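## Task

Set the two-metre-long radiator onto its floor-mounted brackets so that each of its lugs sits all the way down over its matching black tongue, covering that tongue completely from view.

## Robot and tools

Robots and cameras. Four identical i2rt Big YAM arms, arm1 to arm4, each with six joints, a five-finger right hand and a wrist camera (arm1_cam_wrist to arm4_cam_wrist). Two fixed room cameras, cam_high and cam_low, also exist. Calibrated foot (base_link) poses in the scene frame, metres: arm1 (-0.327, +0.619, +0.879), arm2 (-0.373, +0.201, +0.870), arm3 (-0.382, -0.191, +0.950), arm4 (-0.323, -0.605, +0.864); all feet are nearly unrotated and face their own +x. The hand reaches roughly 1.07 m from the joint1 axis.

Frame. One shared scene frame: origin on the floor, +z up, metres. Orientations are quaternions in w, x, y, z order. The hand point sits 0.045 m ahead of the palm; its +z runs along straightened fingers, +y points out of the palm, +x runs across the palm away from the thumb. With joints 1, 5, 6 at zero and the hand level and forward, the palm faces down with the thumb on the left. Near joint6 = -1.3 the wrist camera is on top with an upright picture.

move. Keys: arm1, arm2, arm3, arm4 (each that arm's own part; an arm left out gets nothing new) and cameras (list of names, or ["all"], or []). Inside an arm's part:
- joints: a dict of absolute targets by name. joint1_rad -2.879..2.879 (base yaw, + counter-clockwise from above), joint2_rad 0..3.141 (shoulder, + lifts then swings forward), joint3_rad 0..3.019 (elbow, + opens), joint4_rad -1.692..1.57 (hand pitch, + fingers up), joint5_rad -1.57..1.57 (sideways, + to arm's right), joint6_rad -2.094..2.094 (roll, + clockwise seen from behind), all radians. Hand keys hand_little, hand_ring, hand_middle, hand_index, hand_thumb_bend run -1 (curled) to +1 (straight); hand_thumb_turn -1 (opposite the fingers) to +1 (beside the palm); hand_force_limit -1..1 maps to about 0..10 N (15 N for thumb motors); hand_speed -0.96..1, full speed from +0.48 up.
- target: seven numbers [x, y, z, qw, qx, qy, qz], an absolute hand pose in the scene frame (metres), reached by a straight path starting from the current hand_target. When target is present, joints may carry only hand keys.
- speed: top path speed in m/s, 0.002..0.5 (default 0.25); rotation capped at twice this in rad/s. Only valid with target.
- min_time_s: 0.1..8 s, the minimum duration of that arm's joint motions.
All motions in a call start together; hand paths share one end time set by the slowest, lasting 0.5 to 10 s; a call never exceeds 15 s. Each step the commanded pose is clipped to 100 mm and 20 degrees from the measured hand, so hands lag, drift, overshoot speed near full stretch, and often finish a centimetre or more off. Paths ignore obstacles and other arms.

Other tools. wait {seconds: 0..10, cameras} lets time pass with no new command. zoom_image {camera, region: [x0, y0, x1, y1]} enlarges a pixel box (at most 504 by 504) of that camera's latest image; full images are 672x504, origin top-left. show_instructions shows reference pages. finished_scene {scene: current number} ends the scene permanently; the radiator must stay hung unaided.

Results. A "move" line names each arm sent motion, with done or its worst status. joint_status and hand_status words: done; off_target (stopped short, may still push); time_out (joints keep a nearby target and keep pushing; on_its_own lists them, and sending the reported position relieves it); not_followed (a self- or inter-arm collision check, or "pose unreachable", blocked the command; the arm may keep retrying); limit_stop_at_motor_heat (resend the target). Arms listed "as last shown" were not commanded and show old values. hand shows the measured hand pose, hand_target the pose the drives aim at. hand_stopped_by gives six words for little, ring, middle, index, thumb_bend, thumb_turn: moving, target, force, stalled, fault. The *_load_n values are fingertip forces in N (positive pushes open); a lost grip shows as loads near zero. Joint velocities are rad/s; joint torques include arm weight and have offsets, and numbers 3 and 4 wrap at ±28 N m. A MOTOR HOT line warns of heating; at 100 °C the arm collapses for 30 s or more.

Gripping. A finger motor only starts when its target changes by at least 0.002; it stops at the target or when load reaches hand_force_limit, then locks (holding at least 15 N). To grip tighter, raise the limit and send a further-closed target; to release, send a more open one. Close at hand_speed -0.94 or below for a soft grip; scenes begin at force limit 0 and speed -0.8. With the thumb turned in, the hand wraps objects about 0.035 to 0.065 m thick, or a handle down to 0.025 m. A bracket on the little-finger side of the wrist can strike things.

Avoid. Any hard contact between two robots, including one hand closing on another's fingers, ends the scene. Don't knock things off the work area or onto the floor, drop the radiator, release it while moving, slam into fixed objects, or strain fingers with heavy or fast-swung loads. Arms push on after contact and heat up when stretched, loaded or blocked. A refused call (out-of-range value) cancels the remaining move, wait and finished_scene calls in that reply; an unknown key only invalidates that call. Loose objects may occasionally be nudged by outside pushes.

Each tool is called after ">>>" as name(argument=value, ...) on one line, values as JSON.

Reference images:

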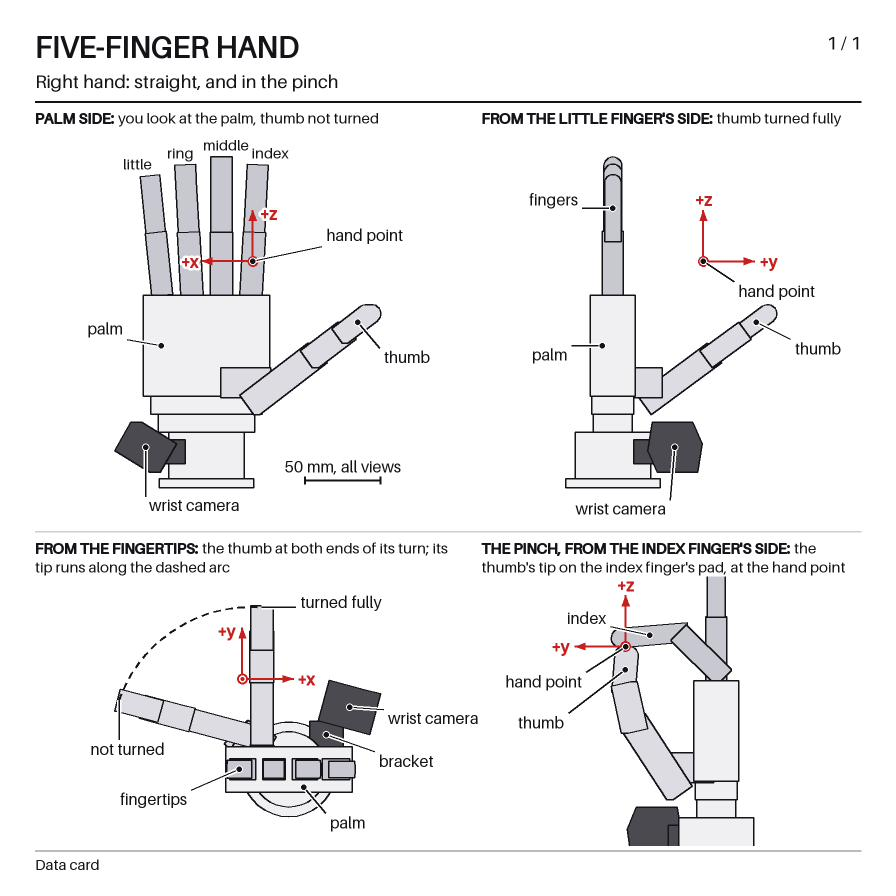

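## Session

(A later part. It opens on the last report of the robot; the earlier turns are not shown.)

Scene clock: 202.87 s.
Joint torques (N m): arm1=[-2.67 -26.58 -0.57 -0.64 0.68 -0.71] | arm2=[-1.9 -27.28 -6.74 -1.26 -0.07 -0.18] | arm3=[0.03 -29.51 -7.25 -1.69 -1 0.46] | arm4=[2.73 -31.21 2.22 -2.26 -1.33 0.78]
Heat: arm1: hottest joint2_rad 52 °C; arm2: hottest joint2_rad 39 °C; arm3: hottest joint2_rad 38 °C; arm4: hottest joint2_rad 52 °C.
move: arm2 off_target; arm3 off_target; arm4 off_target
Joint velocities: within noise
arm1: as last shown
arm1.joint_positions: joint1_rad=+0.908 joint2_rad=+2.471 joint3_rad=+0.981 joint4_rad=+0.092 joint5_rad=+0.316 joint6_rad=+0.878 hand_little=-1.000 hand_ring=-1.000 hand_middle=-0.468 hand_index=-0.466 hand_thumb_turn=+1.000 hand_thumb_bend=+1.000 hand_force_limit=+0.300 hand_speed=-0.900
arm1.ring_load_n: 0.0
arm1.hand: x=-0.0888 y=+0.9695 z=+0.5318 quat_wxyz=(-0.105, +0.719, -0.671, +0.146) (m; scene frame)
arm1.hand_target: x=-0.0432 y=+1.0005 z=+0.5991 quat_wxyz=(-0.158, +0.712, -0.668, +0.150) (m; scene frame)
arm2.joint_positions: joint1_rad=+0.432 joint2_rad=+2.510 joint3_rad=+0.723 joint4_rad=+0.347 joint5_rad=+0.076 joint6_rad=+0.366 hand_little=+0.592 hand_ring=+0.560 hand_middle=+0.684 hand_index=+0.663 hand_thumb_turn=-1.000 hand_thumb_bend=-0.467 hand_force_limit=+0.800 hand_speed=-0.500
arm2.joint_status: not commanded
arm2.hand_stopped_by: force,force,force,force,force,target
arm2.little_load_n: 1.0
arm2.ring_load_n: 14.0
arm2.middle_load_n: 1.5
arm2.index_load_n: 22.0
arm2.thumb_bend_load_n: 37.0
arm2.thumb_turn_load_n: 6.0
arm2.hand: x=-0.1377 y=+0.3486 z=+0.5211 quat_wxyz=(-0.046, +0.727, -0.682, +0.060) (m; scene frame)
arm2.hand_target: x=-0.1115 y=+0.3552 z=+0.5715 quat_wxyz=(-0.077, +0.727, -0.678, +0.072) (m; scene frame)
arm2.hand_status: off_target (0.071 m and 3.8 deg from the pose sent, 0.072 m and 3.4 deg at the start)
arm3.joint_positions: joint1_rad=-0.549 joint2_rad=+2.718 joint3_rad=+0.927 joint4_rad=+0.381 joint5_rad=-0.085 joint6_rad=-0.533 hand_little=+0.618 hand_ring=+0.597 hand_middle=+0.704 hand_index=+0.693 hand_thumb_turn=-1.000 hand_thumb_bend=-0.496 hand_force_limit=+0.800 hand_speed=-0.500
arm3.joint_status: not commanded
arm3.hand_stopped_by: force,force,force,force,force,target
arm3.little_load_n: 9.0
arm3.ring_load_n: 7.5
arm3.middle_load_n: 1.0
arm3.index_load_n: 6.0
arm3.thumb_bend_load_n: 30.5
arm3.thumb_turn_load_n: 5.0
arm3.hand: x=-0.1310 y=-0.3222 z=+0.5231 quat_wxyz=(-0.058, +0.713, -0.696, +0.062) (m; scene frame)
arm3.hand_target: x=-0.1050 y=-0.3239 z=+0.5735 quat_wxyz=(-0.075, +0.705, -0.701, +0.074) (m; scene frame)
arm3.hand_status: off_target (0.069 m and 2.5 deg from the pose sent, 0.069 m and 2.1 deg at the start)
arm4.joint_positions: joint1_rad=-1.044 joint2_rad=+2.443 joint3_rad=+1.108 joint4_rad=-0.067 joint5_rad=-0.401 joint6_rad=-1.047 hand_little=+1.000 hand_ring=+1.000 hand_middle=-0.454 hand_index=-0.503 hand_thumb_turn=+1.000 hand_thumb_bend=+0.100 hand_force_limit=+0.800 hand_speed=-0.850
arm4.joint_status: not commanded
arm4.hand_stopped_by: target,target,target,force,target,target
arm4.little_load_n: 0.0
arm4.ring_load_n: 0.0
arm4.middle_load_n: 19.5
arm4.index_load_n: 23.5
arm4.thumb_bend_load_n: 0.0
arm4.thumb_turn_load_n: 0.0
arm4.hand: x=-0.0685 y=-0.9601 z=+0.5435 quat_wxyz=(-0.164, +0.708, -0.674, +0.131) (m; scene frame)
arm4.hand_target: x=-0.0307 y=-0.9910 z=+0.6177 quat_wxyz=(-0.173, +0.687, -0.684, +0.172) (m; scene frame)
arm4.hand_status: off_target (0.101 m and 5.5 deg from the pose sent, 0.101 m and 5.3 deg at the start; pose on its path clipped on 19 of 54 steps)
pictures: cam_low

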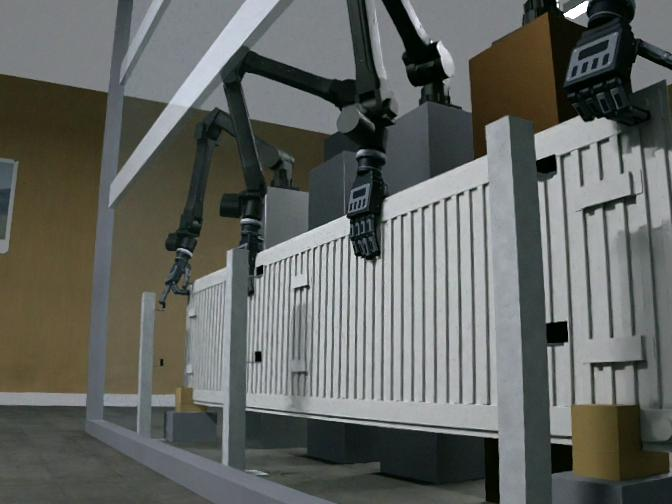

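>>> move(arm1={"target":[-0.033,1.000,0.608,-0.1580,0.7128,-0.6672,0.1479],"speed":0.04}, arm4={"target":[-0.019,-0.991,0.625,-0.1711,0.6861,-0.6861,0.1711],"speed":0.04}, arm2={"target":[-0.098,0.356,0.585,-0.0764,0.7274,-0.6782,0.0713],"speed":0.04}, arm3={"target":[-0.092,-0.325,0.585,-0.0741,0.7051,-0.7013,0.0737],"speed":0.04})

>>> move(arm1={"target":[-0.047,1.003,0.608,-0.1580,0.7128,-0.6672,0.1479],"speed":0.04}, arm4={"target":[-0.033,-0.994,0.625,-0.1711,0.6861,-0.6861,0.1711],"speed":0.04}, arm2={"target":[-0.112,0.356,0.585,-0.0764,0.7274,-0.6782,0.0713],"speed":0.04}, arm3={"target":[-0.106,-0.325,0.585,-0.0741,0.7051,-0.7013,0.0737],"speed":0.04}, cameras=["cam_low","cam_high"])

>>> zoom_image(camera="cam_low", region=[520, 350, 672, 504])

>>> zoom_image(camera="cam_low", region=[160, 370, 240, 450])

Scene clock: 205.90 s.
Joint torques (N m): arm1=[-3.6 -26.4 -0.29 -0.43 0.77 -0.75] | arm2=[-2.26 -27.69 -5.81 -1.25 -0.02 -0.23] | arm3=[0.67 -29.68 -6.26 -1.95 -1.08 0.51] | arm4=[3.25 -30.39 2.69 -2.04 -1.47 0.92]
Heat: arm1: hottest joint2_rad 52 °C; arm2: hottest joint2_rad 40 °C; arm3: hottest joint2_rad 39 °C; arm4: hottest joint2_rad 52 °C.
move: arm1 off_target; arm2 off_target; arm3 off_target; arm4 off_target
Joint velocities: within noise
arm1.joint_positions: joint1_rad=+0.897 joint2_rad=+2.471 joint3_rad=+0.985 joint4_rad=+0.092 joint5_rad=+0.308 joint6_rad=+0.863 hand_little=-1.000 hand_ring=-1.000 hand_middle=-0.468 hand_index=-0.466 hand_thumb_turn=+1.000 hand_thumb_bend=+1.000 hand_force_limit=+0.300 hand_speed=-0.900
arm1.joint_status: not commanded
arm1.hand_stopped_by: target,target,target,target,target,target
arm1.little_load_n: 0.0
arm1.ring_load_n: 0.0
arm1.middle_load_n: 25.5
arm1.index_load_n: 26.5
arm1.thumb_bend_load_n: 0.0
arm1.thumb_turn_load_n: 0.0
arm1.hand: x=-0.0856 y=+0.9691 z=+0.5317 quat_wxyz=(-0.105, +0.721, -0.669, +0.143) (m; scene frame)
arm1.hand_target: x=-0.0353 y=+0.9975 z=+0.5978 quat_wxyz=(-0.158, +0.712, -0.668, +0.151) (m; scene frame)
arm1.hand_status: off_target (0.098 m and 6.2 deg from the pose sent, 0.099 m and 6.1 deg at the start)
arm2.joint_positions: joint1_rad=+0.425 joint2_rad=+2.506 joint3_rad=+0.734 joint4_rad=+0.325 joint5_rad=+0.073 joint6_rad=+0.359 hand_little=+0.592 hand_ring=+0.560 hand_middle=+0.684 hand_index=+0.663 hand_thumb_turn=-1.000 hand_thumb_bend=-0.467 hand_force_limit=+0.800 hand_speed=-0.500
arm2.joint_status: not commanded
arm2.hand_stopped_by: force,force,force,force,force,target
arm2.little_load_n: 1.0
arm2.ring_load_n: 14.0
arm2.middle_load_n: 1.5
arm2.index_load_n: 22.0
arm2.thumb_bend_load_n: 37.5
arm2.thumb_turn_load_n: 6.0
arm2.hand: x=-0.1344 y=+0.3482 z=+0.5214 quat_wxyz=(-0.042, +0.727, -0.683, +0.058) (m; scene frame)
arm2.hand_target: x=-0.1025 y=+0.3553 z=+0.5719 quat_wxyz=(-0.077, +0.727, -0.678, +0.073) (m; scene frame)
arm2.hand_status: off_target (0.074 m and 4.2 deg from the pose sent, 0.076 m and 3.8 deg at the start)
arm3.joint_positions: joint1_rad=-0.546 joint2_rad=+2.715 joint3_rad=+0.934 joint4_rad=+0.367 joint5_rad=-0.082 joint6_rad=-0.526 hand_little=+0.618 hand_ring=+0.597 hand_middle=+0.704 hand_index=+0.693 hand_thumb_turn=-1.000 hand_thumb_bend=-0.496 hand_force_limit=+0.800 hand_speed=-0.500
arm3.joint_status: not commanded
arm3.hand_stopped_by: force,force,force,force,force,target
arm3.little_load_n: 9.0
arm3.ring_load_n: 7.0
arm3.middle_load_n: 0.0
arm3.index_load_n: 4.0
arm3.thumb_bend_load_n: 30.0
arm3.thumb_turn_load_n: 5.0
arm3.hand: x=-0.1287 y=-0.3224 z=+0.5235 quat_wxyz=(-0.057, +0.712, -0.698, +0.060) (m; scene frame)
arm3.hand_target: x=-0.0962 y=-0.3241 z=+0.5739 quat_wxyz=(-0.075, +0.705, -0.701, +0.074) (m; scene frame)
arm3.hand_status: off_target (0.072 m and 2.7 deg from the pose sent, 0.073 m and 2.5 deg at the start)
arm4.joint_positions: joint1_rad=-1.036 joint2_rad=+2.443 joint3_rad=+1.112 joint4_rad=-0.067 joint5_rad=-0.392 joint6_rad=-1.039 hand_little=+1.000 hand_ring=+1.000 hand_middle=-0.454 hand_index=-0.503 hand_thumb_turn=+1.000 hand_thumb_bend=+0.100 hand_force_limit=+0.800 hand_speed=-0.850
arm4.joint_status: not commanded
arm4.hand_stopped_by: target,target,target,force,target,target
arm4.little_load_n: 0.0
arm4.ring_load_n: 0.0
arm4.middle_load_n: 19.5
arm4.index_load_n: 23.5
arm4.thumb_bend_load_n: 0.0
arm4.thumb_turn_load_n: 0.0
arm4.hand: x=-0.0657 y=-0.9607 z=+0.5436 quat_wxyz=(-0.160, +0.709, -0.674, +0.130) (m; scene frame)
arm4.hand_target: x=-0.0215 y=-0.9885 z=+0.6153 quat_wxyz=(-0.174, +0.687, -0.684, +0.172) (m; scene frame)
arm4.hand_status: off_target (0.099 m and 5.7 deg from the pose sent, 0.100 m and 5.5 deg at the start)
pictures: none

Scene clock: 206.87 s.
Joint torques (N m): arm1=[-1.03 -26.52 -1.31 -0.42 0.93 -0.43] | arm2=[-0.67 -26.99 -8.31 -0.09 0.03 -0.08] | arm3=[-0.79 -29.16 -8.5 -0.72 -1.18 0.31] | arm4=[1.26 -31.44 1.88 -2.18 -1.5 0.6]
Heat: arm1: hottest joint2_rad 52 °C; arm2: hottest joint2_rad 40 °C; arm3: hottest joint2_rad 39 °C; arm4: hottest joint2_rad 53 °C.
move: arm1 off_target; arm2 off_target; arm3 off_target; arm4 off_target
Joint velocities: within noise
arm1.joint_positions: joint1_rad=+0.897 joint2_rad=+2.472 joint3_rad=+0.985 joint4_rad=+0.092 joint5_rad=+0.308 joint6_rad=+0.866 hand_little=-1.000 hand_ring=-1.000 hand_middle=-0.468 hand_index=-0.466 hand_thumb_turn=+1.000 hand_thumb_bend=+1.000 hand_force_limit=+0.300 hand_speed=-0.900
arm1.joint_status: not commanded
arm1.hand_stopped_by: target,target,target,target,target,target
arm1.little_load_n: 0.0
arm1.ring_load_n: 0.0
arm1.middle_load_n: 23.5
arm1.index_load_n: 25.0
arm1.thumb_bend_load_n: -0.5
arm1.thumb_turn_load_n: 0.0
arm1.hand: x=-0.0857 y=+0.9690 z=+0.5313 quat_wxyz=(-0.104, +0.720, -0.670, +0.143) (m; scene frame)
arm1.hand_target: x=-0.0491 y=+1.0011 z=+0.5971 quat_wxyz=(-0.158, +0.712, -0.668, +0.149) (m; scene frame)
arm1.hand_status: off_target (0.092 m and 6.2 deg from the pose sent, 0.092 m and 6.2 deg at the start)
arm2.joint_positions: joint1_rad=+0.425 joint2_rad=+2.506 joint3_rad=+0.734 joint4_rad=+0.326 joint5_rad=+0.073 joint6_rad=+0.359 hand_little=+0.592 hand_ring=+0.560 hand_middle=+0.684 hand_index=+0.663 hand_thumb_turn=-1.000 hand_thumb_bend=-0.467 hand_force_limit=+0.800 hand_speed=-0.500
arm2.joint_status: not commanded
arm2.hand_stopped_by: force,force,force,force,force,target
arm2.little_load_n: 1.0
arm2.ring_load_n: 14.0
arm2.middle_load_n: 1.5
arm2.index_load_n: 22.0
arm2.thumb_bend_load_n: 37.0
arm2.thumb_turn_load_n: 6.0
arm2.hand: x=-0.1342 y=+0.3483 z=+0.5214 quat_wxyz=(-0.043, +0.727, -0.683, +0.058) (m; scene frame)
arm2.hand_target: x=-0.1158 y=+0.3552 z=+0.5714 quat_wxyz=(-0.076, +0.727, -0.678, +0.072) (m; scene frame)
arm2.hand_status: off_target (0.068 m and 4.2 deg from the pose sent, 0.068 m and 4.2 deg at the start)
arm3.joint_positions: joint1_rad=-0.546 joint2_rad=+2.715 joint3_rad=+0.934 joint4_rad=+0.367 joint5_rad=-0.082 joint6_rad=-0.526 hand_little=+0.618 hand_ring=+0.597 hand_middle=+0.704 hand_index=+0.693 hand_thumb_turn=-1.000 hand_thumb_bend=-0.496 hand_force_limit=+0.800 hand_speed=-0.500
arm3.joint_status: not commanded
arm3.hand_stopped_by: force,force,force,force,force,target
arm3.little_load_n: 9.0
arm3.ring_load_n: 6.5
arm3.middle_load_n: 0.0
arm3.index_load_n: 4.0
arm3.thumb_bend_load_n: 29.5
arm3.thumb_turn_load_n: 5.0
arm3.hand: x=-0.1286 y=-0.3224 z=+0.5235 quat_wxyz=(-0.057, +0.712, -0.698, +0.060) (m; scene frame)
arm3.hand_target: x=-0.1095 y=-0.3239 z=+0.5736 quat_wxyz=(-0.074, +0.705, -0.701, +0.074) (m; scene frame)
arm3.hand_status: off_target (0.066 m and 2.7 deg from the pose sent, 0.066 m and 2.7 deg at the start)
arm4.joint_positions: joint1_rad=-1.037 joint2_rad=+2.443 joint3_rad=+1.112 joint4_rad=-0.067 joint5_rad=-0.394 joint6_rad=-1.039 hand_little=+1.000 hand_ring=+1.000 hand_middle=-0.454 hand_index=-0.503 hand_thumb_turn=+1.000 hand_thumb_bend=+0.100 hand_force_limit=+0.800 hand_speed=-0.850
arm4.joint_status: not commanded
arm4.hand_stopped_by: target,target,target,force,target,target
arm4.little_load_n: 0.0
arm4.ring_load_n: 0.0
arm4.middle_load_n: 20.0
arm4.index_load_n: 23.5
arm4.thumb_bend_load_n: 0.0
arm4.thumb_turn_load_n: 0.0
arm4.hand: x=-0.0658 y=-0.9608 z=+0.5436 quat_wxyz=(-0.161, +0.708, -0.675, +0.131) (m; scene frame)
arm4.hand_target: x=-0.0349 y=-0.9919 z=+0.6146 quat_wxyz=(-0.172, +0.687, -0.685, +0.172) (m; scene frame)
arm4.hand_status: off_target (0.094 m and 5.6 deg from the pose sent, 0.094 m and 5.7 deg at the start)
pictures: cam_high, cam_low

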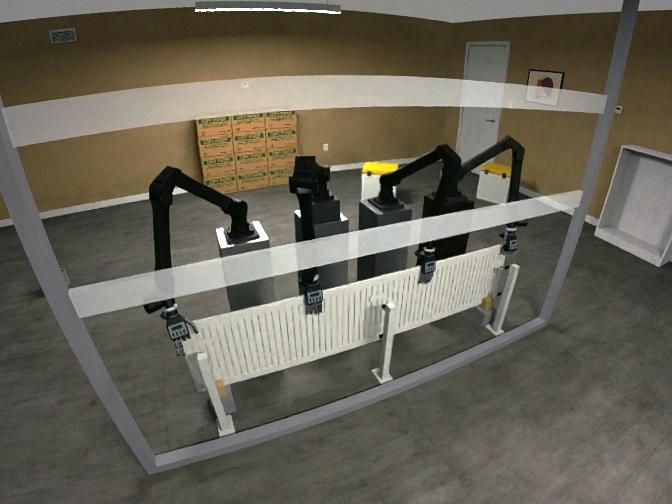

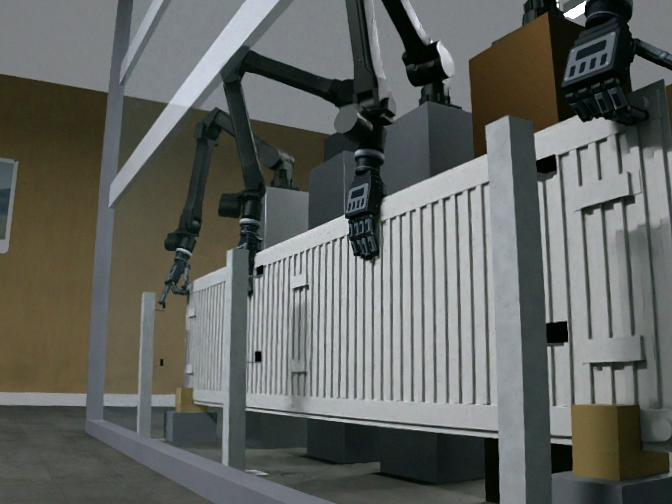

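Scaled by 3.273 from the camera's 672x504 image, which has a finer 960x720 frame.

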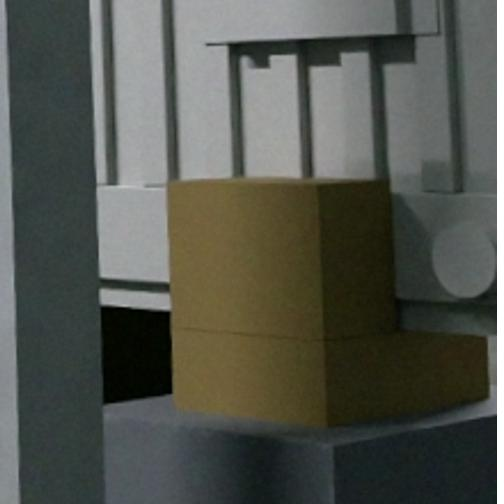

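Scaled by 6.300 from the camera's 672x504 image, which has a finer 960x720 frame.

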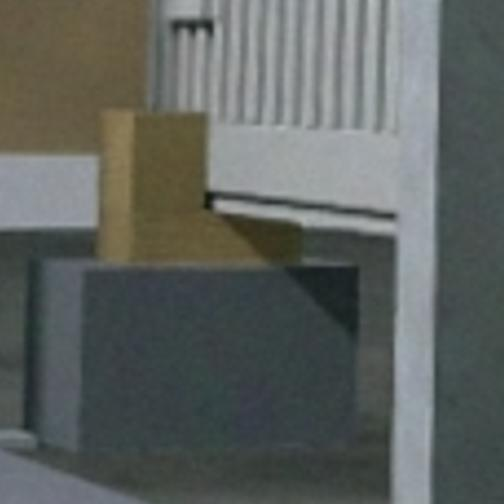

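>>> move(arm1={"target":[-0.085,0.970,0.530,-0.1518,0.7141,-0.6684,0.1421],"speed":0.08}, arm4={"target":[-0.066,-0.962,0.540,-0.1518,0.6906,-0.6906,0.1518],"speed":0.08}, arm2={"target":[-0.134,0.350,0.524,-0.0573,0.7292,-0.6798,0.0535],"speed":0.08}, arm3={"target":[-0.128,-0.322,0.525,-0.0556,0.7068,-0.7030,0.0553],"speed":0.08})

>>> move(arm1={"target":[-0.065,0.972,0.505,-0.1268,0.7190,-0.6730,0.1187],"speed":0.1}, arm4={"target":[-0.046,-0.965,0.515,-0.1228,0.6964,-0.6964,0.1228],"speed":0.1})

>>> move(arm1={"target":[-0.045,0.975,0.505,-0.1268,0.7190,-0.6730,0.1187],"speed":0.1,"joints":{"hand_speed":0.48,"hand_force_limit":0.0,"hand_index":1,"hand_middle":1,"hand_ring":1,"hand_little":1}}, arm4={"target":[-0.030,-0.968,0.515,-0.1228,0.6964,-0.6964,0.1228],"speed":0.1,"joints":{"hand_speed":0.48,"hand_force_limit":0.0,"hand_index":1,"hand_middle":1}}, cameras=["arm1_cam_wrist","arm4_cam_wrist","cam_low"])

Scene clock: 210.20 s.
Joint torques (N m): arm1=[0.67 -14.1 -0.58 0.85 0.45 -0.18] | arm2=[-0.79 -14.27 -2.55 0.95 -0.53 -0.07] | arm3=[-1.2 -16.44 -1.61 -0.21 -0.13 0.19] | arm4=[0.56 -18.02 1.8 0.81 -0.32 0.13]
Heat: arm1: hottest joint2_rad 51 °C; arm2: hottest joint2_rad 40 °C; arm3: hottest joint2_rad 39 °C; arm4: hottest joint2_rad 53 °C.
move: arm1 done; arm2 done; arm3 done; arm4 done
Joint velocities: within noise
arm1.joint_positions: joint1_rad=+0.897 joint2_rad=+2.490 joint3_rad=+0.940 joint4_rad=+0.252 joint5_rad=+0.312 joint6_rad=+0.868 hand_little=-1.000 hand_ring=-1.000 hand_middle=-0.470 hand_index=-0.468 hand_thumb_turn=+1.000 hand_thumb_bend=+1.000 hand_force_limit=+0.300 hand_speed=-0.900
arm1.joint_status: not commanded
arm1.hand_stopped_by: target,target,target,target,target,target
arm1.little_load_n: 0.0
arm1.ring_load_n: 0.0
arm1.middle_load_n: 0.5
arm1.index_load_n: 6.0
arm1.thumb_bend_load_n: 0.0
arm1.thumb_turn_load_n: 0.0
arm1.hand: x=-0.0817 y=+0.9732 z=+0.5286 quat_wxyz=(-0.152, +0.711, -0.673, +0.138) (m; scene frame)
arm1.hand_target: x=-0.0850 y=+0.9699 z=+0.5299 quat_wxyz=(-0.152, +0.714, -0.668, +0.142) (m; scene frame)
arm1.hand_status: done (0.005 m and 0.8 deg from the pose sent, 0.002 m and 5.5 deg at the start)
arm2.joint_positions: joint1_rad=+0.425 joint2_rad=+2.515 joint3_rad=+0.733 joint4_rad=+0.351 joint5_rad=+0.069 joint6_rad=+0.360 hand_little=+0.592 hand_ring=+0.559 hand_middle=+0.684 hand_index=+0.663 hand_thumb_turn=-1.000 hand_thumb_bend=-0.467 hand_force_limit=+0.800 hand_speed=-0.500
arm2.joint_status: not commanded
arm2.hand_stopped_by: force,force,force,force,force,target
arm2.little_load_n: 0.0
arm2.ring_load_n: 6.0
arm2.middle_load_n: 0.0
arm2.index_load_n: 10.5
arm2.thumb_bend_load_n: 35.5
arm2.thumb_turn_load_n: 7.0
arm2.hand: x=-0.1324 y=+0.3501 z=+0.5192 quat_wxyz=(-0.051, +0.727, -0.683, +0.059) (m; scene frame)
arm2.hand_target: x=-0.1342 y=+0.3499 z=+0.5239 quat_wxyz=(-0.057, +0.729, -0.680, +0.054) (m; scene frame)
arm2.hand_status: done (0.005 m and 1.0 deg from the pose sent, 0.003 m and 1.8 deg at the start)
arm3.joint_positions: joint1_rad=-0.546 joint2_rad=+2.720 joint3_rad=+0.942 joint4_rad=+0.368 joint5_rad=-0.080 joint6_rad=-0.525 hand_little=+0.618 hand_ring=+0.596 hand_middle=+0.704 hand_index=+0.693 hand_thumb_turn=-1.000 hand_thumb_bend=-0.496 hand_force_limit=+0.800 hand_speed=-0.500
arm3.joint_status: not commanded
arm3.hand_stopped_by: force,force,force,force,force,target
arm3.little_load_n: 5.0
arm3.ring_load_n: 2.5
arm3.middle_load_n: 0.0
arm3.index_load_n: 1.0
arm3.thumb_bend_load_n: 29.5
arm3.thumb_turn_load_n: 5.5
arm3.hand: x=-0.1268 y=-0.3238 z=+0.5212 quat_wxyz=(-0.056, +0.711, -0.698, +0.062) (m; scene frame)
arm3.hand_target: x=-0.1282 y=-0.3219 z=+0.5249 quat_wxyz=(-0.056, +0.707, -0.703, +0.055) (m; scene frame)
arm3.hand_status: done (0.004 m and 1.1 deg from the pose sent, 0.002 m and 1.0 deg at the start)
arm4.joint_positions: joint1_rad=-1.038 joint2_rad=+2.452 joint3_rad=+1.085 joint4_rad=+0.017 joint5_rad=-0.380 joint6_rad=-1.007 hand_little=+1.000 hand_ring=+1.000 hand_middle=-0.455 hand_index=-0.504 hand_thumb_turn=+1.000 hand_thumb_bend=+0.100 hand_force_limit=+0.800 hand_speed=-0.850
arm4.joint_status: not commanded
arm4.hand_stopped_by: target,target,target,force,target,target
arm4.little_load_n: 0.0
arm4.ring_load_n: 0.0
arm4.middle_load_n: 2.5
arm4.index_load_n: 4.5
arm4.thumb_bend_load_n: 0.0
arm4.thumb_turn_load_n: 0.0
arm4.hand: x=-0.0665 y=-0.9621 z=+0.5376 quat_wxyz=(-0.151, +0.699, -0.682, +0.150) (m; scene frame)
arm4.hand_target: x=-0.0660 y=-0.9621 z=+0.5399 quat_wxyz=(-0.152, +0.691, -0.691, +0.152) (m; scene frame)
arm4.hand_status: done (0.002 m and 1.4 deg from the pose sent, 0.004 m and 3.8 deg at the start)
pictures: none

Scene clock: 211.37 s.
Joint torques (N m): arm1=[-0.44 -13.92 1.33 0.25 0.11 -0.24] | arm2=[-0.97 -14.33 -2.55 0.95 -0.51 -0.06] | arm3=[-1.2 -16.44 -1.61 -0.21 -0.15 0.19] | arm4=[1.67 -16.56 4.01 0.14 -0.1 0.03]
Heat: arm1: hottest joint2_rad 50 °C; arm2: hottest joint2_rad 40 °C; arm3: hottest joint2_rad 39 °C; arm4: hottest joint2_rad 52 °C.
move: arm1 done; arm4 done
Joint velocities: within noise
arm1.joint_positions: joint1_rad=+0.851 joint2_rad=+2.546 joint3_rad=+1.021 joint4_rad=+0.201 joint5_rad=+0.254 joint6_rad=+0.821 hand_little=-1.000 hand_ring=-1.000 hand_middle=-0.470 hand_index=-0.469 hand_thumb_turn=+1.000 hand_thumb_bend=+1.000 hand_force_limit=+0.300 hand_speed=-0.900
arm1.joint_status: not commanded
arm1.hand_stopped_by: target,target,target,target,target,target
arm1.little_load_n: 0.0
arm1.ring_load_n: 0.0
arm1.middle_load_n: 0.0
arm1.index_load_n: 0.0
arm1.thumb_bend_load_n: 0.0
arm1.thumb_turn_load_n: -0.5
arm1.hand: x=-0.0692 y=+0.9748 z=+0.5078 quat_wxyz=(-0.131, +0.719, -0.673, +0.118) (m; scene frame)
arm1.hand_target: x=-0.0652 y=+0.9720 z=+0.5050 quat_wxyz=(-0.127, +0.719, -0.673, +0.119) (m; scene frame)
arm1.hand_status: done (0.006 m and 0.5 deg from the pose sent, 0.029 m and 3.8 deg at the start)
arm2, arm3: as last shown
arm2.joint_positions: joint1_rad=+0.425 joint2_rad=+2.515 joint3_rad=+0.733 joint4_rad=+0.351 joint5_rad=+0.068 joint6_rad=+0.360 hand_little=+0.592 hand_ring=+0.559 hand_middle=+0.684 hand_index=+0.663 hand_thumb_turn=-1.000 hand_thumb_bend=-0.467 hand_force_limit=+0.800 hand_speed=-0.500
arm2.index_load_n: 10.0
arm2.thumb_bend_load_n: 35.0
arm2.hand: x=-0.1325 y=+0.3502 z=+0.5192 quat_wxyz=(-0.051, +0.727, -0.683, +0.059) (m; scene frame)
arm3.joint_positions: joint1_rad=-0.546 joint2_rad=+2.720 joint3_rad=+0.942 joint4_rad=+0.368 joint5_rad=-0.079 joint6_rad=-0.525 hand_little=+0.618 hand_ring=+0.596 hand_middle=+0.704 hand_index=+0.693 hand_thumb_turn=-1.000 hand_thumb_bend=-0.496 hand_force_limit=+0.800 hand_speed=-0.500
arm3.thumb_turn_load_n: 6.0
arm3.hand: x=-0.1268 y=-0.3239 z=+0.5212 quat_wxyz=(-0.056, +0.711, -0.698, +0.062) (m; scene frame)
arm3.hand_target: x=-0.1282 y=-0.3219 z=+0.5249 quat_wxyz=(-0.055, +0.707, -0.703, +0.055) (m; scene frame)
arm4.joint_positions: joint1_rad=-0.983 joint2_rad=+2.499 joint3_rad=+1.165 joint4_rad=-0.027 joint5_rad=-0.301 joint6_rad=-0.949 hand_little=+1.000 hand_ring=+1.000 hand_middle=-0.456 hand_index=-0.505 hand_thumb_turn=+1.000 hand_thumb_bend=+0.100 hand_force_limit=+0.800 hand_speed=-0.850
arm4.joint_status: not commanded
arm4.hand_stopped_by: target,target,target,force,target,target
arm4.little_load_n: 0.0
arm4.ring_load_n: 0.0
arm4.middle_load_n: 0.0
arm4.index_load_n: 0.0
arm4.thumb_bend_load_n: 0.0
arm4.thumb_turn_load_n: 0.0
arm4.hand: x=-0.0484 y=-0.9676 z=+0.5223 quat_wxyz=(-0.122, +0.700, -0.692, +0.129) (m; scene frame)
arm4.hand_target: x=-0.0461 y=-0.9649 z=+0.5151 quat_wxyz=(-0.123, +0.696, -0.696, +0.123) (m; scene frame)
arm4.hand_status: done (0.008 m and 1.0 deg from the pose sent, 0.031 m and 4.8 deg at the start)
pictures: none

Scene clock: 212.43 s.
Joint torques (N m): arm1=[-0.91 -13.98 1.72 0.25 0.19 -0.26] | arm2=[-0.73 -14.45 -2.55 0.9 -0.52 -0.08] | arm3=[-1.2 -16.44 -1.61 -0.21 -0.15 0.19] | arm4=[1.55 -16.79 4.16 0.12 -0.12 0.08]
Heat: arm1: hottest joint2_rad 50 °C; arm2: hottest joint2_rad 40 °C; arm3: hottest joint2_rad 39 °C; arm4: hottest joint2_rad 52 °C.
move: arm1 done; arm4 done
Joint velocities: within noise
arm1.joint_positions: joint1_rad=+0.820 joint2_rad=+2.548 joint3_rad=+1.059 joint4_rad=+0.173 joint5_rad=+0.243 joint6_rad=+0.788 hand_little=+1.000 hand_ring=+1.000 hand_middle=+1.000 hand_index=+1.000 hand_thumb_turn=+1.000 hand_thumb_bend=+1.000 hand_force_limit=+0.000 hand_speed=+0.480
arm1.joint_status: all done
arm1.hand_stopped_by: target,target,target,target,target,target
arm1.little_load_n: 0.0
arm1.ring_load_n: -0.5
arm1.middle_load_n: 0.0
arm1.index_load_n: 0.0
arm1.thumb_bend_load_n: 0.0
arm1.thumb_turn_load_n: -0.5
arm1.hand: x=-0.0502 y=+0.9786 z=+0.5083 quat_wxyz=(-0.131, +0.719, -0.672, +0.117) (m; scene frame)
arm1.hand_target: x=-0.0452 y=+0.9748 z=+0.5050 quat_wxyz=(-0.127, +0.719, -0.673, +0.119) (m; scene frame)
arm1.hand_status: done (0.007 m and 0.5 deg from the pose sent, 0.024 m and 0.5 deg at the start)
arm2, arm3: as last shown
arm3.little_load_n: 4.5
arm3.thumb_turn_load_n: 5.5
arm4.joint_positions: joint1_rad=-0.961 joint2_rad=+2.505 joint3_rad=+1.200 joint4_rad=-0.046 joint5_rad=-0.296 joint6_rad=-0.924 hand_little=+1.000 hand_ring=+1.000 hand_middle=+1.000 hand_index=+1.000 hand_thumb_turn=+1.000 hand_thumb_bend=+0.100 hand_force_limit=+0.000 hand_speed=+0.480
arm4.joint_status: all done
arm4.hand_stopped_by: target,target,target,target,target,target
arm4.little_load_n: 0.0
arm4.ring_load_n: 0.0
arm4.middle_load_n: 0.0
arm4.index_load_n: 0.0
arm4.thumb_bend_load_n: 0.0
arm4.thumb_turn_load_n: 0.0
arm4.hand: x=-0.0325 y=-0.9719 z=+0.5229 quat_wxyz=(-0.121, +0.699, -0.693, +0.130) (m; scene frame)
arm4.hand_target: x=-0.0302 y=-0.9680 z=+0.5152 quat_wxyz=(-0.123, +0.696, -0.696, +0.123) (m; scene frame)
arm4.hand_status: done (0.009 m and 1.0 deg from the pose sent, 0.020 m and 1.0 deg at the start)
pictures: arm1_cam_wrist, arm4_cam_wrist, cam_low

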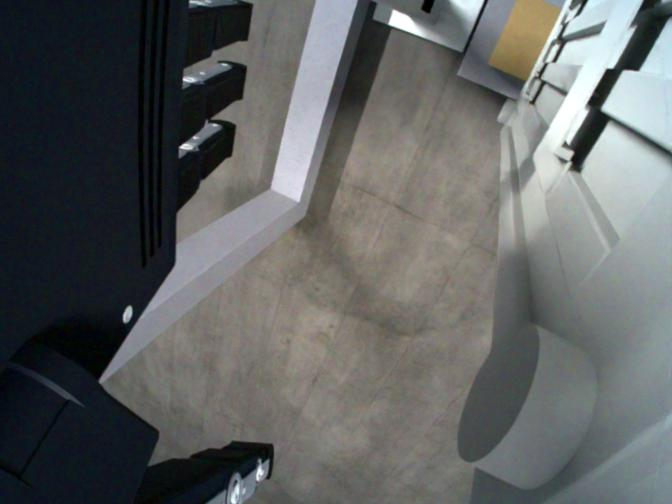

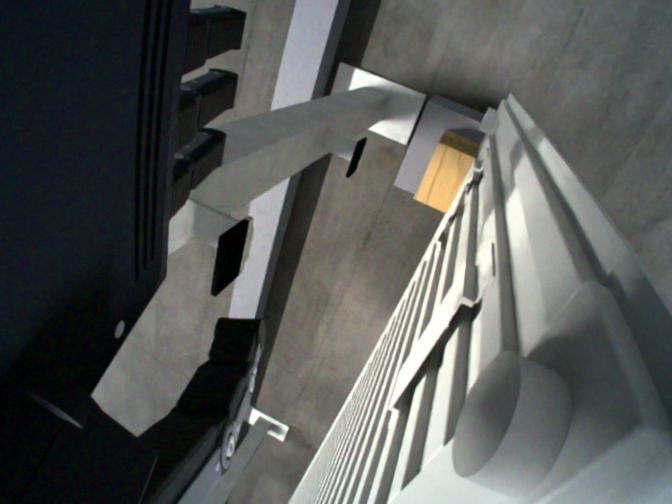

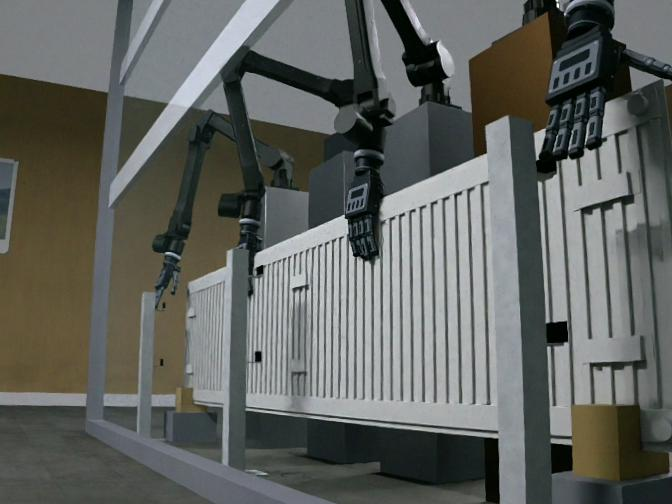

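>>> move(arm1={"target":[-0.040,0.975,0.710,-0.1268,0.7190,-0.6730,0.1187],"speed":0.2}, arm4={"target":[-0.025,-0.968,0.710,-0.1228,0.6964,-0.6964,0.1228],"speed":0.2})

>>> move(arm1={"target":[-0.105,0.790,0.710,-0.0446,0.7287,-0.6821,0.0417],"speed":0.2,"joints":{"hand_thumb_turn":-1.0,"hand_thumb_bend":1.0}}, arm4={"target":[-0.100,-0.730,0.710,-0.0432,0.7058,-0.7058,0.0432],"speed":0.2,"joints":{"hand_thumb_turn":-1.0,"hand_thumb_bend":1.0}}, cameras=["arm1_cam_wrist","arm4_cam_wrist"])

Scene clock: 215.30 s.
Joint torques (N m): arm1=[-0.97 -13.92 3.43 0.29 0.11 -0.25] | arm2=[-0.91 -14.21 -2.52 1.01 -0.51 -0.06] | arm3=[-1.26 -16.44 -1.62 -0.21 -0.15 0.19] | arm4=[2.08 -17.49 4.9 0.23 -0.12 0.03]
Heat: arm1: hottest joint2_rad 49 °C; arm2: hottest joint2_rad 40 °C; arm3: hottest joint2_rad 39 °C; arm4: hottest joint2_rad 51 °C.
move: arm1 done; arm4 done
Joint velocities: within noise
arm1.joint_positions: joint1_rad=+0.811 joint2_rad=+2.003 joint3_rad=+0.885 joint4_rad=-0.205 joint5_rad=+0.243 joint6_rad=+0.776 hand_little=+1.000 hand_ring=+1.000 hand_middle=+1.000 hand_index=+1.000 hand_thumb_turn=+1.000 hand_thumb_bend=+1.000 hand_force_limit=+0.000 hand_speed=+0.480
arm1.joint_status: not commanded
arm1.hand_stopped_by: target,target,target,target,target,target
arm1.little_load_n: 0.0
arm1.ring_load_n: 0.0
arm1.middle_load_n: 0.0
arm1.index_load_n: 0.0
arm1.thumb_bend_load_n: 0.0
arm1.thumb_turn_load_n: 0.0
arm1.hand: x=-0.0462 y=+0.9788 z=+0.7052 quat_wxyz=(-0.126, +0.721, -0.671, +0.118) (m; scene frame)
arm1.hand_target: x=-0.0400 y=+0.9749 z=+0.7098 quat_wxyz=(-0.127, +0.719, -0.673, +0.119) (m; scene frame)
arm1.hand_status: done (0.009 m and 0.3 deg from the pose sent, 0.202 m and 0.5 deg at the start)
arm2, arm3: as last shown
arm2.ring_load_n: 5.5
arm2.index_load_n: 10.5
arm3.ring_load_n: 3.0
arm3.thumb_turn_load_n: 6.0
arm4.joint_positions: joint1_rad=-0.961 joint2_rad=+2.052 joint3_rad=+1.087 joint4_rad=-0.384 joint5_rad=-0.296 joint6_rad=-0.922 hand_little=+1.000 hand_ring=+1.000 hand_middle=+1.000 hand_index=+1.000 hand_thumb_turn=+1.000 hand_thumb_bend=+0.100 hand_force_limit=+0.000 hand_speed=+0.480
arm4.joint_status: not commanded
arm4.hand_stopped_by: target,target,target,target,target,target
arm4.little_load_n: -0.5
arm4.ring_load_n: 0.0
arm4.middle_load_n: 0.0
arm4.index_load_n: 0.0
arm4.thumb_bend_load_n: 0.0
arm4.thumb_turn_load_n: 0.0
arm4.hand: x=-0.0257 y=-0.9766 z=+0.7116 quat_wxyz=(-0.121, +0.698, -0.693, +0.132) (m; scene frame)
arm4.hand_target: x=-0.0252 y=-0.9680 z=+0.7099 quat_wxyz=(-0.123, +0.696, -0.696, +0.123) (m; scene frame)
arm4.hand_status: done (0.009 m and 1.1 deg from the pose sent, 0.187 m and 1.0 deg at the start)
pictures: none

Scene clock: 217.53 s.
Joint torques (N m): arm1=[-0.79 -10.17 1.63 0.65 -0.04 -0.24] | arm2=[-1.2 -14.51 -2.47 0.95 -0.53 -0.09] | arm3=[-1.2 -16.44 -1.59 -0.21 -0.15 0.18] | arm4=[2.2 -11.69 2.5 0.68 0.04 0.08]
Heat: arm1: hottest joint2_rad 49 °C; arm2: hottest joint2_rad 40 °C; arm3: hottest joint2_rad 38 °C; arm4: hottest joint2_rad 50 °C.
move: arm1 done; arm4 done
Joint velocities: within noise
arm1.joint_positions: joint1_rad=+0.450 joint2_rad=+1.874 joint3_rad=+0.537 joint4_rad=-0.149 joint5_rad=+0.048 joint6_rad=+0.446 hand_little=+1.000 hand_ring=+1.000 hand_middle=+1.000 hand_index=+1.000 hand_thumb_turn=-1.000 hand_thumb_bend=+1.000 hand_force_limit=+0.000 hand_speed=+0.480
arm1.joint_status: all done
arm1.hand_stopped_by: target,target,target,target,target,target
arm1.little_load_n: 0.0
arm1.ring_load_n: 0.0
arm1.middle_load_n: 0.0
arm1.index_load_n: 0.0
arm1.thumb_bend_load_n: 0.0
arm1.thumb_turn_load_n: 0.0
arm1.hand: x=-0.1131 y=+0.7897 z=+0.7055 quat_wxyz=(-0.032, +0.730, -0.682, +0.039) (m; scene frame)
arm1.hand_target: x=-0.1050 y=+0.7900 z=+0.7099 quat_wxyz=(-0.045, +0.729, -0.682, +0.042) (m; scene frame)
arm1.hand_status: done (0.009 m and 1.5 deg from the pose sent, 0.198 m and 12.9 deg at the start)
arm2, arm3: as last shown
arm3.ring_load_n: 2.5
arm3.thumb_turn_load_n: 5.5
arm4.joint_positions: joint1_rad=-0.563 joint2_rad=+1.814 joint3_rad=+0.555 joint4_rad=-0.220 joint5_rad=-0.081 joint6_rad=-0.553 hand_little=+1.000 hand_ring=+1.000 hand_middle=+1.000 hand_index=+1.000 hand_thumb_turn=-1.000 hand_thumb_bend=+1.000 hand_force_limit=+0.000 hand_speed=+0.480
arm4.joint_status: all done
arm4.hand_stopped_by: target,target,target,target,target,target
arm4.little_load_n: 0.0
arm4.ring_load_n: 0.0
arm4.middle_load_n: 0.0
arm4.index_load_n: 0.0
arm4.thumb_bend_load_n: 0.0
arm4.thumb_turn_load_n: 0.5
arm4.hand: x=-0.1034 y=-0.7319 z=+0.7087 quat_wxyz=(-0.043, +0.707, -0.705, +0.037) (m; scene frame)
arm4.hand_target: x=-0.1001 y=-0.7300 z=+0.7100 quat_wxyz=(-0.043, +0.706, -0.706, +0.043) (m; scene frame)
arm4.hand_status: done (0.004 m and 0.8 deg from the pose sent, 0.258 m and 13.6 deg at the start)
pictures: arm1_cam_wrist, arm4_cam_wrist

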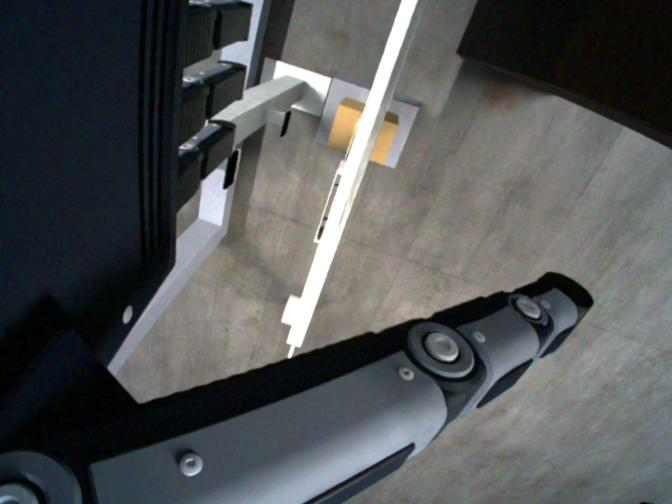

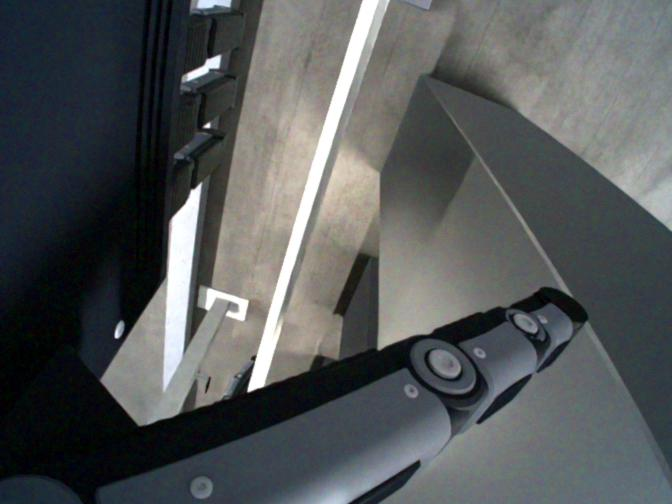

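>>> move(arm1={"target":[-0.103,0.790,0.600,-0.0446,0.7287,-0.6821,0.0417],"speed":0.15}, arm4={"target":[-0.094,-0.730,0.600,-0.0432,0.7058,-0.7058,0.0432],"speed":0.15}, cameras=["arm1_cam_wrist","arm4_cam_wrist"])

Scene clock: 219.80 s.
Joint torques (N m): arm1=[-0.79 -10.34 -0.13 0.76 -0.04 -0.24] | arm2=[-1.03 -14.68 -2.59 0.94 -0.51 -0.08] | arm3=[-1.26 -16.44 -1.61 -0.21 -0.15 0.19] | arm4=[2.55 -11.63 0.99 0.83 0.03 0.1]
Heat: arm1: hottest joint2_rad 48 °C; arm2: hottest joint2_rad 40 °C; arm3: hottest joint2_rad 38 °C; arm4: hottest joint2_rad 50 °C.
move: arm1 done; arm4 done
Joint velocities: within noise
arm1.joint_positions: joint1_rad=+0.449 joint2_rad=+2.267 joint3_rad=+0.624 joint4_rad=+0.173 joint5_rad=+0.047 joint6_rad=+0.444 hand_little=+1.000 hand_ring=+1.000 hand_middle=+1.000 hand_index=+1.000 hand_thumb_turn=-1.000 hand_thumb_bend=+1.000 hand_force_limit=+0.000 hand_speed=+0.480
arm1.joint_status: not commanded
arm1.hand_stopped_by: target,target,target,target,target,target
arm1.little_load_n: 0.0
arm1.ring_load_n: 0.0
arm1.middle_load_n: 0.0
arm1.index_load_n: 0.0
arm1.thumb_bend_load_n: 0.0
arm1.thumb_turn_load_n: 0.0
arm1.hand: x=-0.1082 y=+0.7913 z=+0.6016 quat_wxyz=(-0.040, +0.730, -0.681, +0.041) (m; scene frame)
arm1.hand_target: x=-0.1030 y=+0.7900 z=+0.6001 quat_wxyz=(-0.045, +0.729, -0.682, +0.042) (m; scene frame)
arm1.hand_status: done (0.006 m and 0.6 deg from the pose sent, 0.106 m and 1.5 deg at the start)
arm2, arm3: as last shown
arm2.ring_load_n: 6.0
arm3.little_load_n: 5.0
arm4.joint_positions: joint1_rad=-0.548 joint2_rad=+2.200 joint3_rad=+0.627 joint4_rad=+0.108 joint5_rad=-0.079 joint6_rad=-0.537 hand_little=+1.000 hand_ring=+1.000 hand_middle=+1.000 hand_index=+1.000 hand_thumb_turn=-1.000 hand_thumb_bend=+1.000 hand_force_limit=+0.000 hand_speed=+0.480
arm4.joint_status: not commanded
arm4.hand_stopped_by: target,target,target,target,target,target
arm4.little_load_n: 0.0
arm4.ring_load_n: 0.0
arm4.middle_load_n: 0.0
arm4.index_load_n: 0.0
arm4.thumb_bend_load_n: 0.0
arm4.thumb_turn_load_n: 0.0
arm4.hand: x=-0.0968 y=-0.7322 z=+0.6046 quat_wxyz=(-0.044, +0.707, -0.704, +0.043) (m; scene frame)
arm4.hand_target: x=-0.0941 y=-0.7300 z=+0.6002 quat_wxyz=(-0.043, +0.706, -0.706, +0.043) (m; scene frame)
arm4.hand_status: done (0.006 m and 0.3 deg from the pose sent, 0.109 m and 0.8 deg at the start)
pictures: arm1_cam_wrist, arm4_cam_wrist

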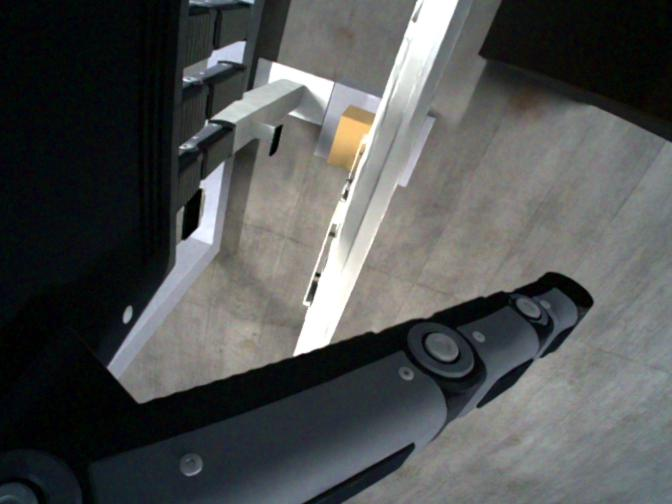

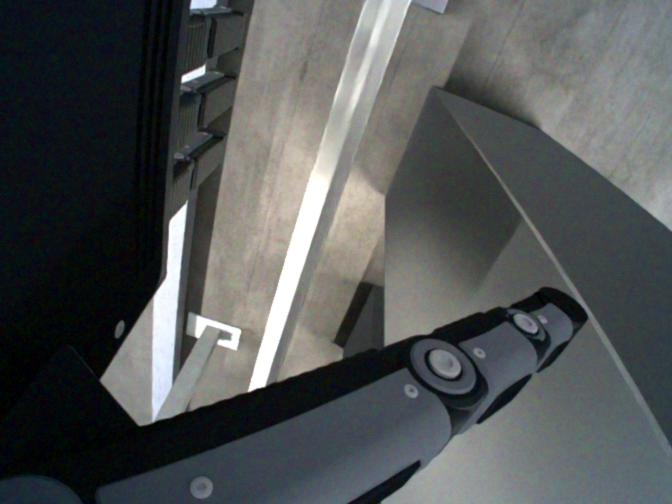

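>>> move(arm1={"target":[-0.108,0.790,0.514,-0.0495,0.7283,-0.6817,0.0463],"speed":0.12}, arm4={"target":[-0.100,-0.730,0.514,-0.0480,0.7055,-0.7055,0.0480],"speed":0.12})

>>> move(arm1={"target":[-0.132,0.790,0.514,-0.0495,0.7283,-0.6817,0.0463],"speed":0.06}, arm4={"target":[-0.128,-0.730,0.514,-0.0480,0.7055,-0.7055,0.0480],"speed":0.06}, cameras=["arm1_cam_wrist","arm4_cam_wrist"])

Scene clock: 221.67 s.
Joint torques (N m): arm1=[0.5 -10.7 -0.92 0.96 0.16 -0.1] | arm2=[-0.79 -14.51 -2.69 0.9 -0.51 -0.07] | arm3=[-1.2 -16.44 -1.61 -0.23 -0.15 0.17] | arm4=[1.32 -12.22 -0.9 0.72 -0.19 -0.04]
Heat: arm1: hottest joint2_rad 48 °C; arm2: hottest joint2_rad 40 °C; arm3: hottest joint2_rad 38 °C; arm4: hottest joint2_rad 49 °C.
move: arm1 done; arm4 done
Joint velocities: within noise
arm1.joint_positions: joint1_rad=+0.449 joint2_rad=+2.558 joint3_rad=+0.736 joint4_rad=+0.354 joint5_rad=+0.048 joint6_rad=+0.444 hand_little=+1.000 hand_ring=+1.000 hand_middle=+1.000 hand_index=+1.000 hand_thumb_turn=-1.000 hand_thumb_bend=+1.000 hand_force_limit=+0.000 hand_speed=+0.480
arm1.joint_status: not commanded
arm1.hand_stopped_by: target,target,target,target,target,target
arm1.little_load_n: 0.0
arm1.ring_load_n: 0.0
arm1.middle_load_n: 0.0
arm1.index_load_n: 0.0
arm1.thumb_bend_load_n: 0.0
arm1.thumb_turn_load_n: 0.5
arm1.hand: x=-0.1151 y=+0.7865 z=+0.5175 quat_wxyz=(-0.040, +0.730, -0.681, +0.042) (m; scene frame)
arm1.hand_target: x=-0.1079 y=+0.7901 z=+0.5142 quat_wxyz=(-0.050, +0.728, -0.682, +0.046) (m; scene frame)
arm1.hand_status: done (0.009 m and 1.2 deg from the pose sent, 0.088 m and 1.3 deg at the start)
arm2, arm3: as last shown
arm2.joint_positions: joint1_rad=+0.425 joint2_rad=+2.515 joint3_rad=+0.733 joint4_rad=+0.352 joint5_rad=+0.068 joint6_rad=+0.360 hand_little=+0.592 hand_ring=+0.559 hand_middle=+0.684 hand_index=+0.663 hand_thumb_turn=-1.000 hand_thumb_bend=-0.467 hand_force_limit=+0.800 hand_speed=-0.500
arm2.ring_load_n: 5.5
arm2.index_load_n: 9.5
arm2.hand: x=-0.1323 y=+0.3503 z=+0.5192 quat_wxyz=(-0.051, +0.726, -0.683, +0.059) (m; scene frame)
arm2.hand_target: x=-0.1341 y=+0.3500 z=+0.5239 quat_wxyz=(-0.057, +0.729, -0.680, +0.054) (m; scene frame)
arm3.joint_positions: joint1_rad=-0.546 joint2_rad=+2.720 joint3_rad=+0.942 joint4_rad=+0.368 joint5_rad=-0.079 joint6_rad=-0.524 hand_little=+0.618 hand_ring=+0.596 hand_middle=+0.704 hand_index=+0.693 hand_thumb_turn=-1.000 hand_thumb_bend=-0.496 hand_force_limit=+0.800 hand_speed=-0.500
arm3.little_load_n: 4.5
arm3.index_load_n: 0.5
arm3.hand: x=-0.1268 y=-0.3239 z=+0.5212 quat_wxyz=(-0.056, +0.711, -0.699, +0.062) (m; scene frame)
arm3.hand_target: x=-0.1282 y=-0.3219 z=+0.5249 quat_wxyz=(-0.056, +0.707, -0.703, +0.055) (m; scene frame)
arm4.joint_positions: joint1_rad=-0.548 joint2_rad=+2.496 joint3_rad=+0.734 joint4_rad=+0.309 joint5_rad=-0.082 joint6_rad=-0.537 hand_little=+1.000 hand_ring=+1.000 hand_middle=+1.000 hand_index=+1.000 hand_thumb_turn=-1.000 hand_thumb_bend=+1.000 hand_force_limit=+0.000 hand_speed=+0.480
arm4.joint_status: not commanded
arm4.hand_stopped_by: target,target,target,target,target,target
arm4.little_load_n: 0.0
arm4.ring_load_n: 0.0
arm4.middle_load_n: 0.0
arm4.index_load_n: 0.0
arm4.thumb_bend_load_n: 0.0
arm4.thumb_turn_load_n: 0.0
arm4.hand: x=-0.0995 y=-0.7315 z=+0.5184 quat_wxyz=(-0.047, +0.707, -0.704, +0.049) (m; scene frame)
arm4.hand_target: x=-0.0999 y=-0.7301 z=+0.5141 quat_wxyz=(-0.048, +0.705, -0.705, +0.048) (m; scene frame)
arm4.hand_status: done (0.005 m and 0.3 deg from the pose sent, 0.091 m and 0.8 deg at the start)
pictures: none

Scene clock: 222.87 s.
Joint torques (N m): arm1=[1.67 -10.52 -2.96 0.87 0.12 0.01] | arm2=[-1.14 -14.15 -2.55 0.95 -0.51 -0.09] | arm3=[-1.2 -16.44 -1.61 -0.21 -0.16 0.16] | arm4=[-0.38 -11.52 -2.61 0.83 -0.12 -0.24]
Heat: arm1: hottest joint2_rad 48 °C; arm2: hottest joint2_rad 40 °C; arm3: hottest joint2_rad 38 °C; arm4: hottest joint2_rad 49 °C.
move: arm1 done; arm4 off_target
Joint velocities: within noise
arm1.joint_positions: joint1_rad=+0.478 joint2_rad=+2.576 joint3_rad=+0.716 joint4_rad=+0.420 joint5_rad=+0.055 joint6_rad=+0.479 hand_little=+1.000 hand_ring=+1.000 hand_middle=+1.000 hand_index=+1.000 hand_thumb_turn=-1.000 hand_thumb_bend=+1.000 hand_force_limit=+0.000 hand_speed=+0.480
arm1.joint_status: not commanded
arm1.hand_stopped_by: target,target,target,target,target,target
arm1.little_load_n: 0.0
arm1.ring_load_n: 0.0
arm1.middle_load_n: 0.0
arm1.index_load_n: 0.0
arm1.thumb_bend_load_n: 0.0
arm1.thumb_turn_load_n: 0.0
arm1.hand: x=-0.1220 y=+0.7914 z=+0.5144 quat_wxyz=(-0.054, +0.727, -0.683, +0.047) (m; scene frame)
arm1.hand_target: x=-0.1317 y=+0.7898 z=+0.5141 quat_wxyz=(-0.049, +0.728, -0.682, +0.046) (m; scene frame)
arm1.hand_status: done (0.010 m and 0.5 deg from the pose sent, 0.018 m and 1.2 deg at the start)
arm2, arm3: as last shown
arm2.joint_positions: joint1_rad=+0.425 joint2_rad=+2.515 joint3_rad=+0.733 joint4_rad=+0.352 joint5_rad=+0.068 joint6_rad=+0.361 hand_little=+0.592 hand_ring=+0.559 hand_middle=+0.684 hand_index=+0.662 hand_thumb_turn=-1.000 hand_thumb_bend=-0.467 hand_force_limit=+0.800 hand_speed=-0.500
arm2.ring_load_n: 6.0
arm2.middle_load_n: 0.5
arm2.hand: x=-0.1323 y=+0.3504 z=+0.5192 quat_wxyz=(-0.052, +0.726, -0.683, +0.059) (m; scene frame)
arm2.hand_target: x=-0.1341 y=+0.3499 z=+0.5239 quat_wxyz=(-0.057, +0.729, -0.680, +0.054) (m; scene frame)
arm3.joint_positions: joint1_rad=-0.546 joint2_rad=+2.720 joint3_rad=+0.942 joint4_rad=+0.368 joint5_rad=-0.079 joint6_rad=-0.523 hand_little=+0.618 hand_ring=+0.596 hand_middle=+0.704 hand_index=+0.693 hand_thumb_turn=-1.000 hand_thumb_bend=-0.496 hand_force_limit=+0.800 hand_speed=-0.500
arm3.little_load_n: 5.0
arm3.ring_load_n: 3.0
arm3.hand: x=-0.1268 y=-0.3238 z=+0.5212 quat_wxyz=(-0.056, +0.710, -0.699, +0.062) (m; scene frame)
arm4.joint_positions: joint1_rad=-0.588 joint2_rad=+2.514 joint3_rad=+0.699 joint4_rad=+0.375 joint5_rad=-0.088 joint6_rad=-0.566 hand_little=+1.000 hand_ring=+1.000 hand_middle=+1.000 hand_index=+1.000 hand_thumb_turn=-1.000 hand_thumb_bend=+1.000 hand_force_limit=+0.000 hand_speed=+0.480
arm4.joint_status: not commanded
arm4.hand_stopped_by: target,target,target,target,target,target
arm4.little_load_n: 0.5
arm4.ring_load_n: 0.0
arm4.middle_load_n: 0.0
arm4.index_load_n: 0.0
arm4.thumb_bend_load_n: -0.5
arm4.thumb_turn_load_n: 0.0
arm4.hand: x=-0.1160 y=-0.7339 z=+0.5164 quat_wxyz=(-0.049, +0.704, -0.707, +0.056) (m; scene frame)
arm4.hand_target: x=-0.1279 y=-0.7298 z=+0.5142 quat_wxyz=(-0.048, +0.705, -0.706, +0.048) (m; scene frame)
arm4.hand_status: off_target (0.013 m and 1.0 deg from the pose sent, 0.029 m and 0.3 deg at the start)
pictures: arm1_cam_wrist, arm4_cam_wrist

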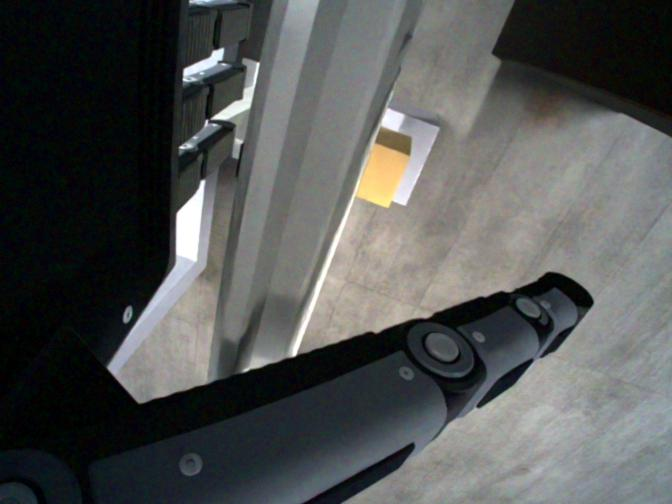

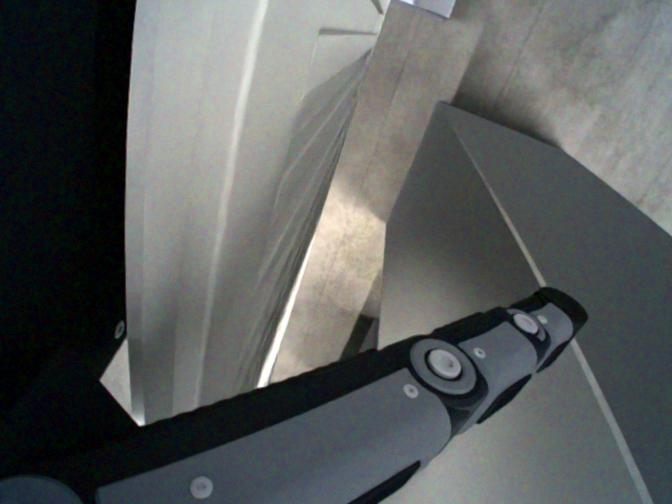

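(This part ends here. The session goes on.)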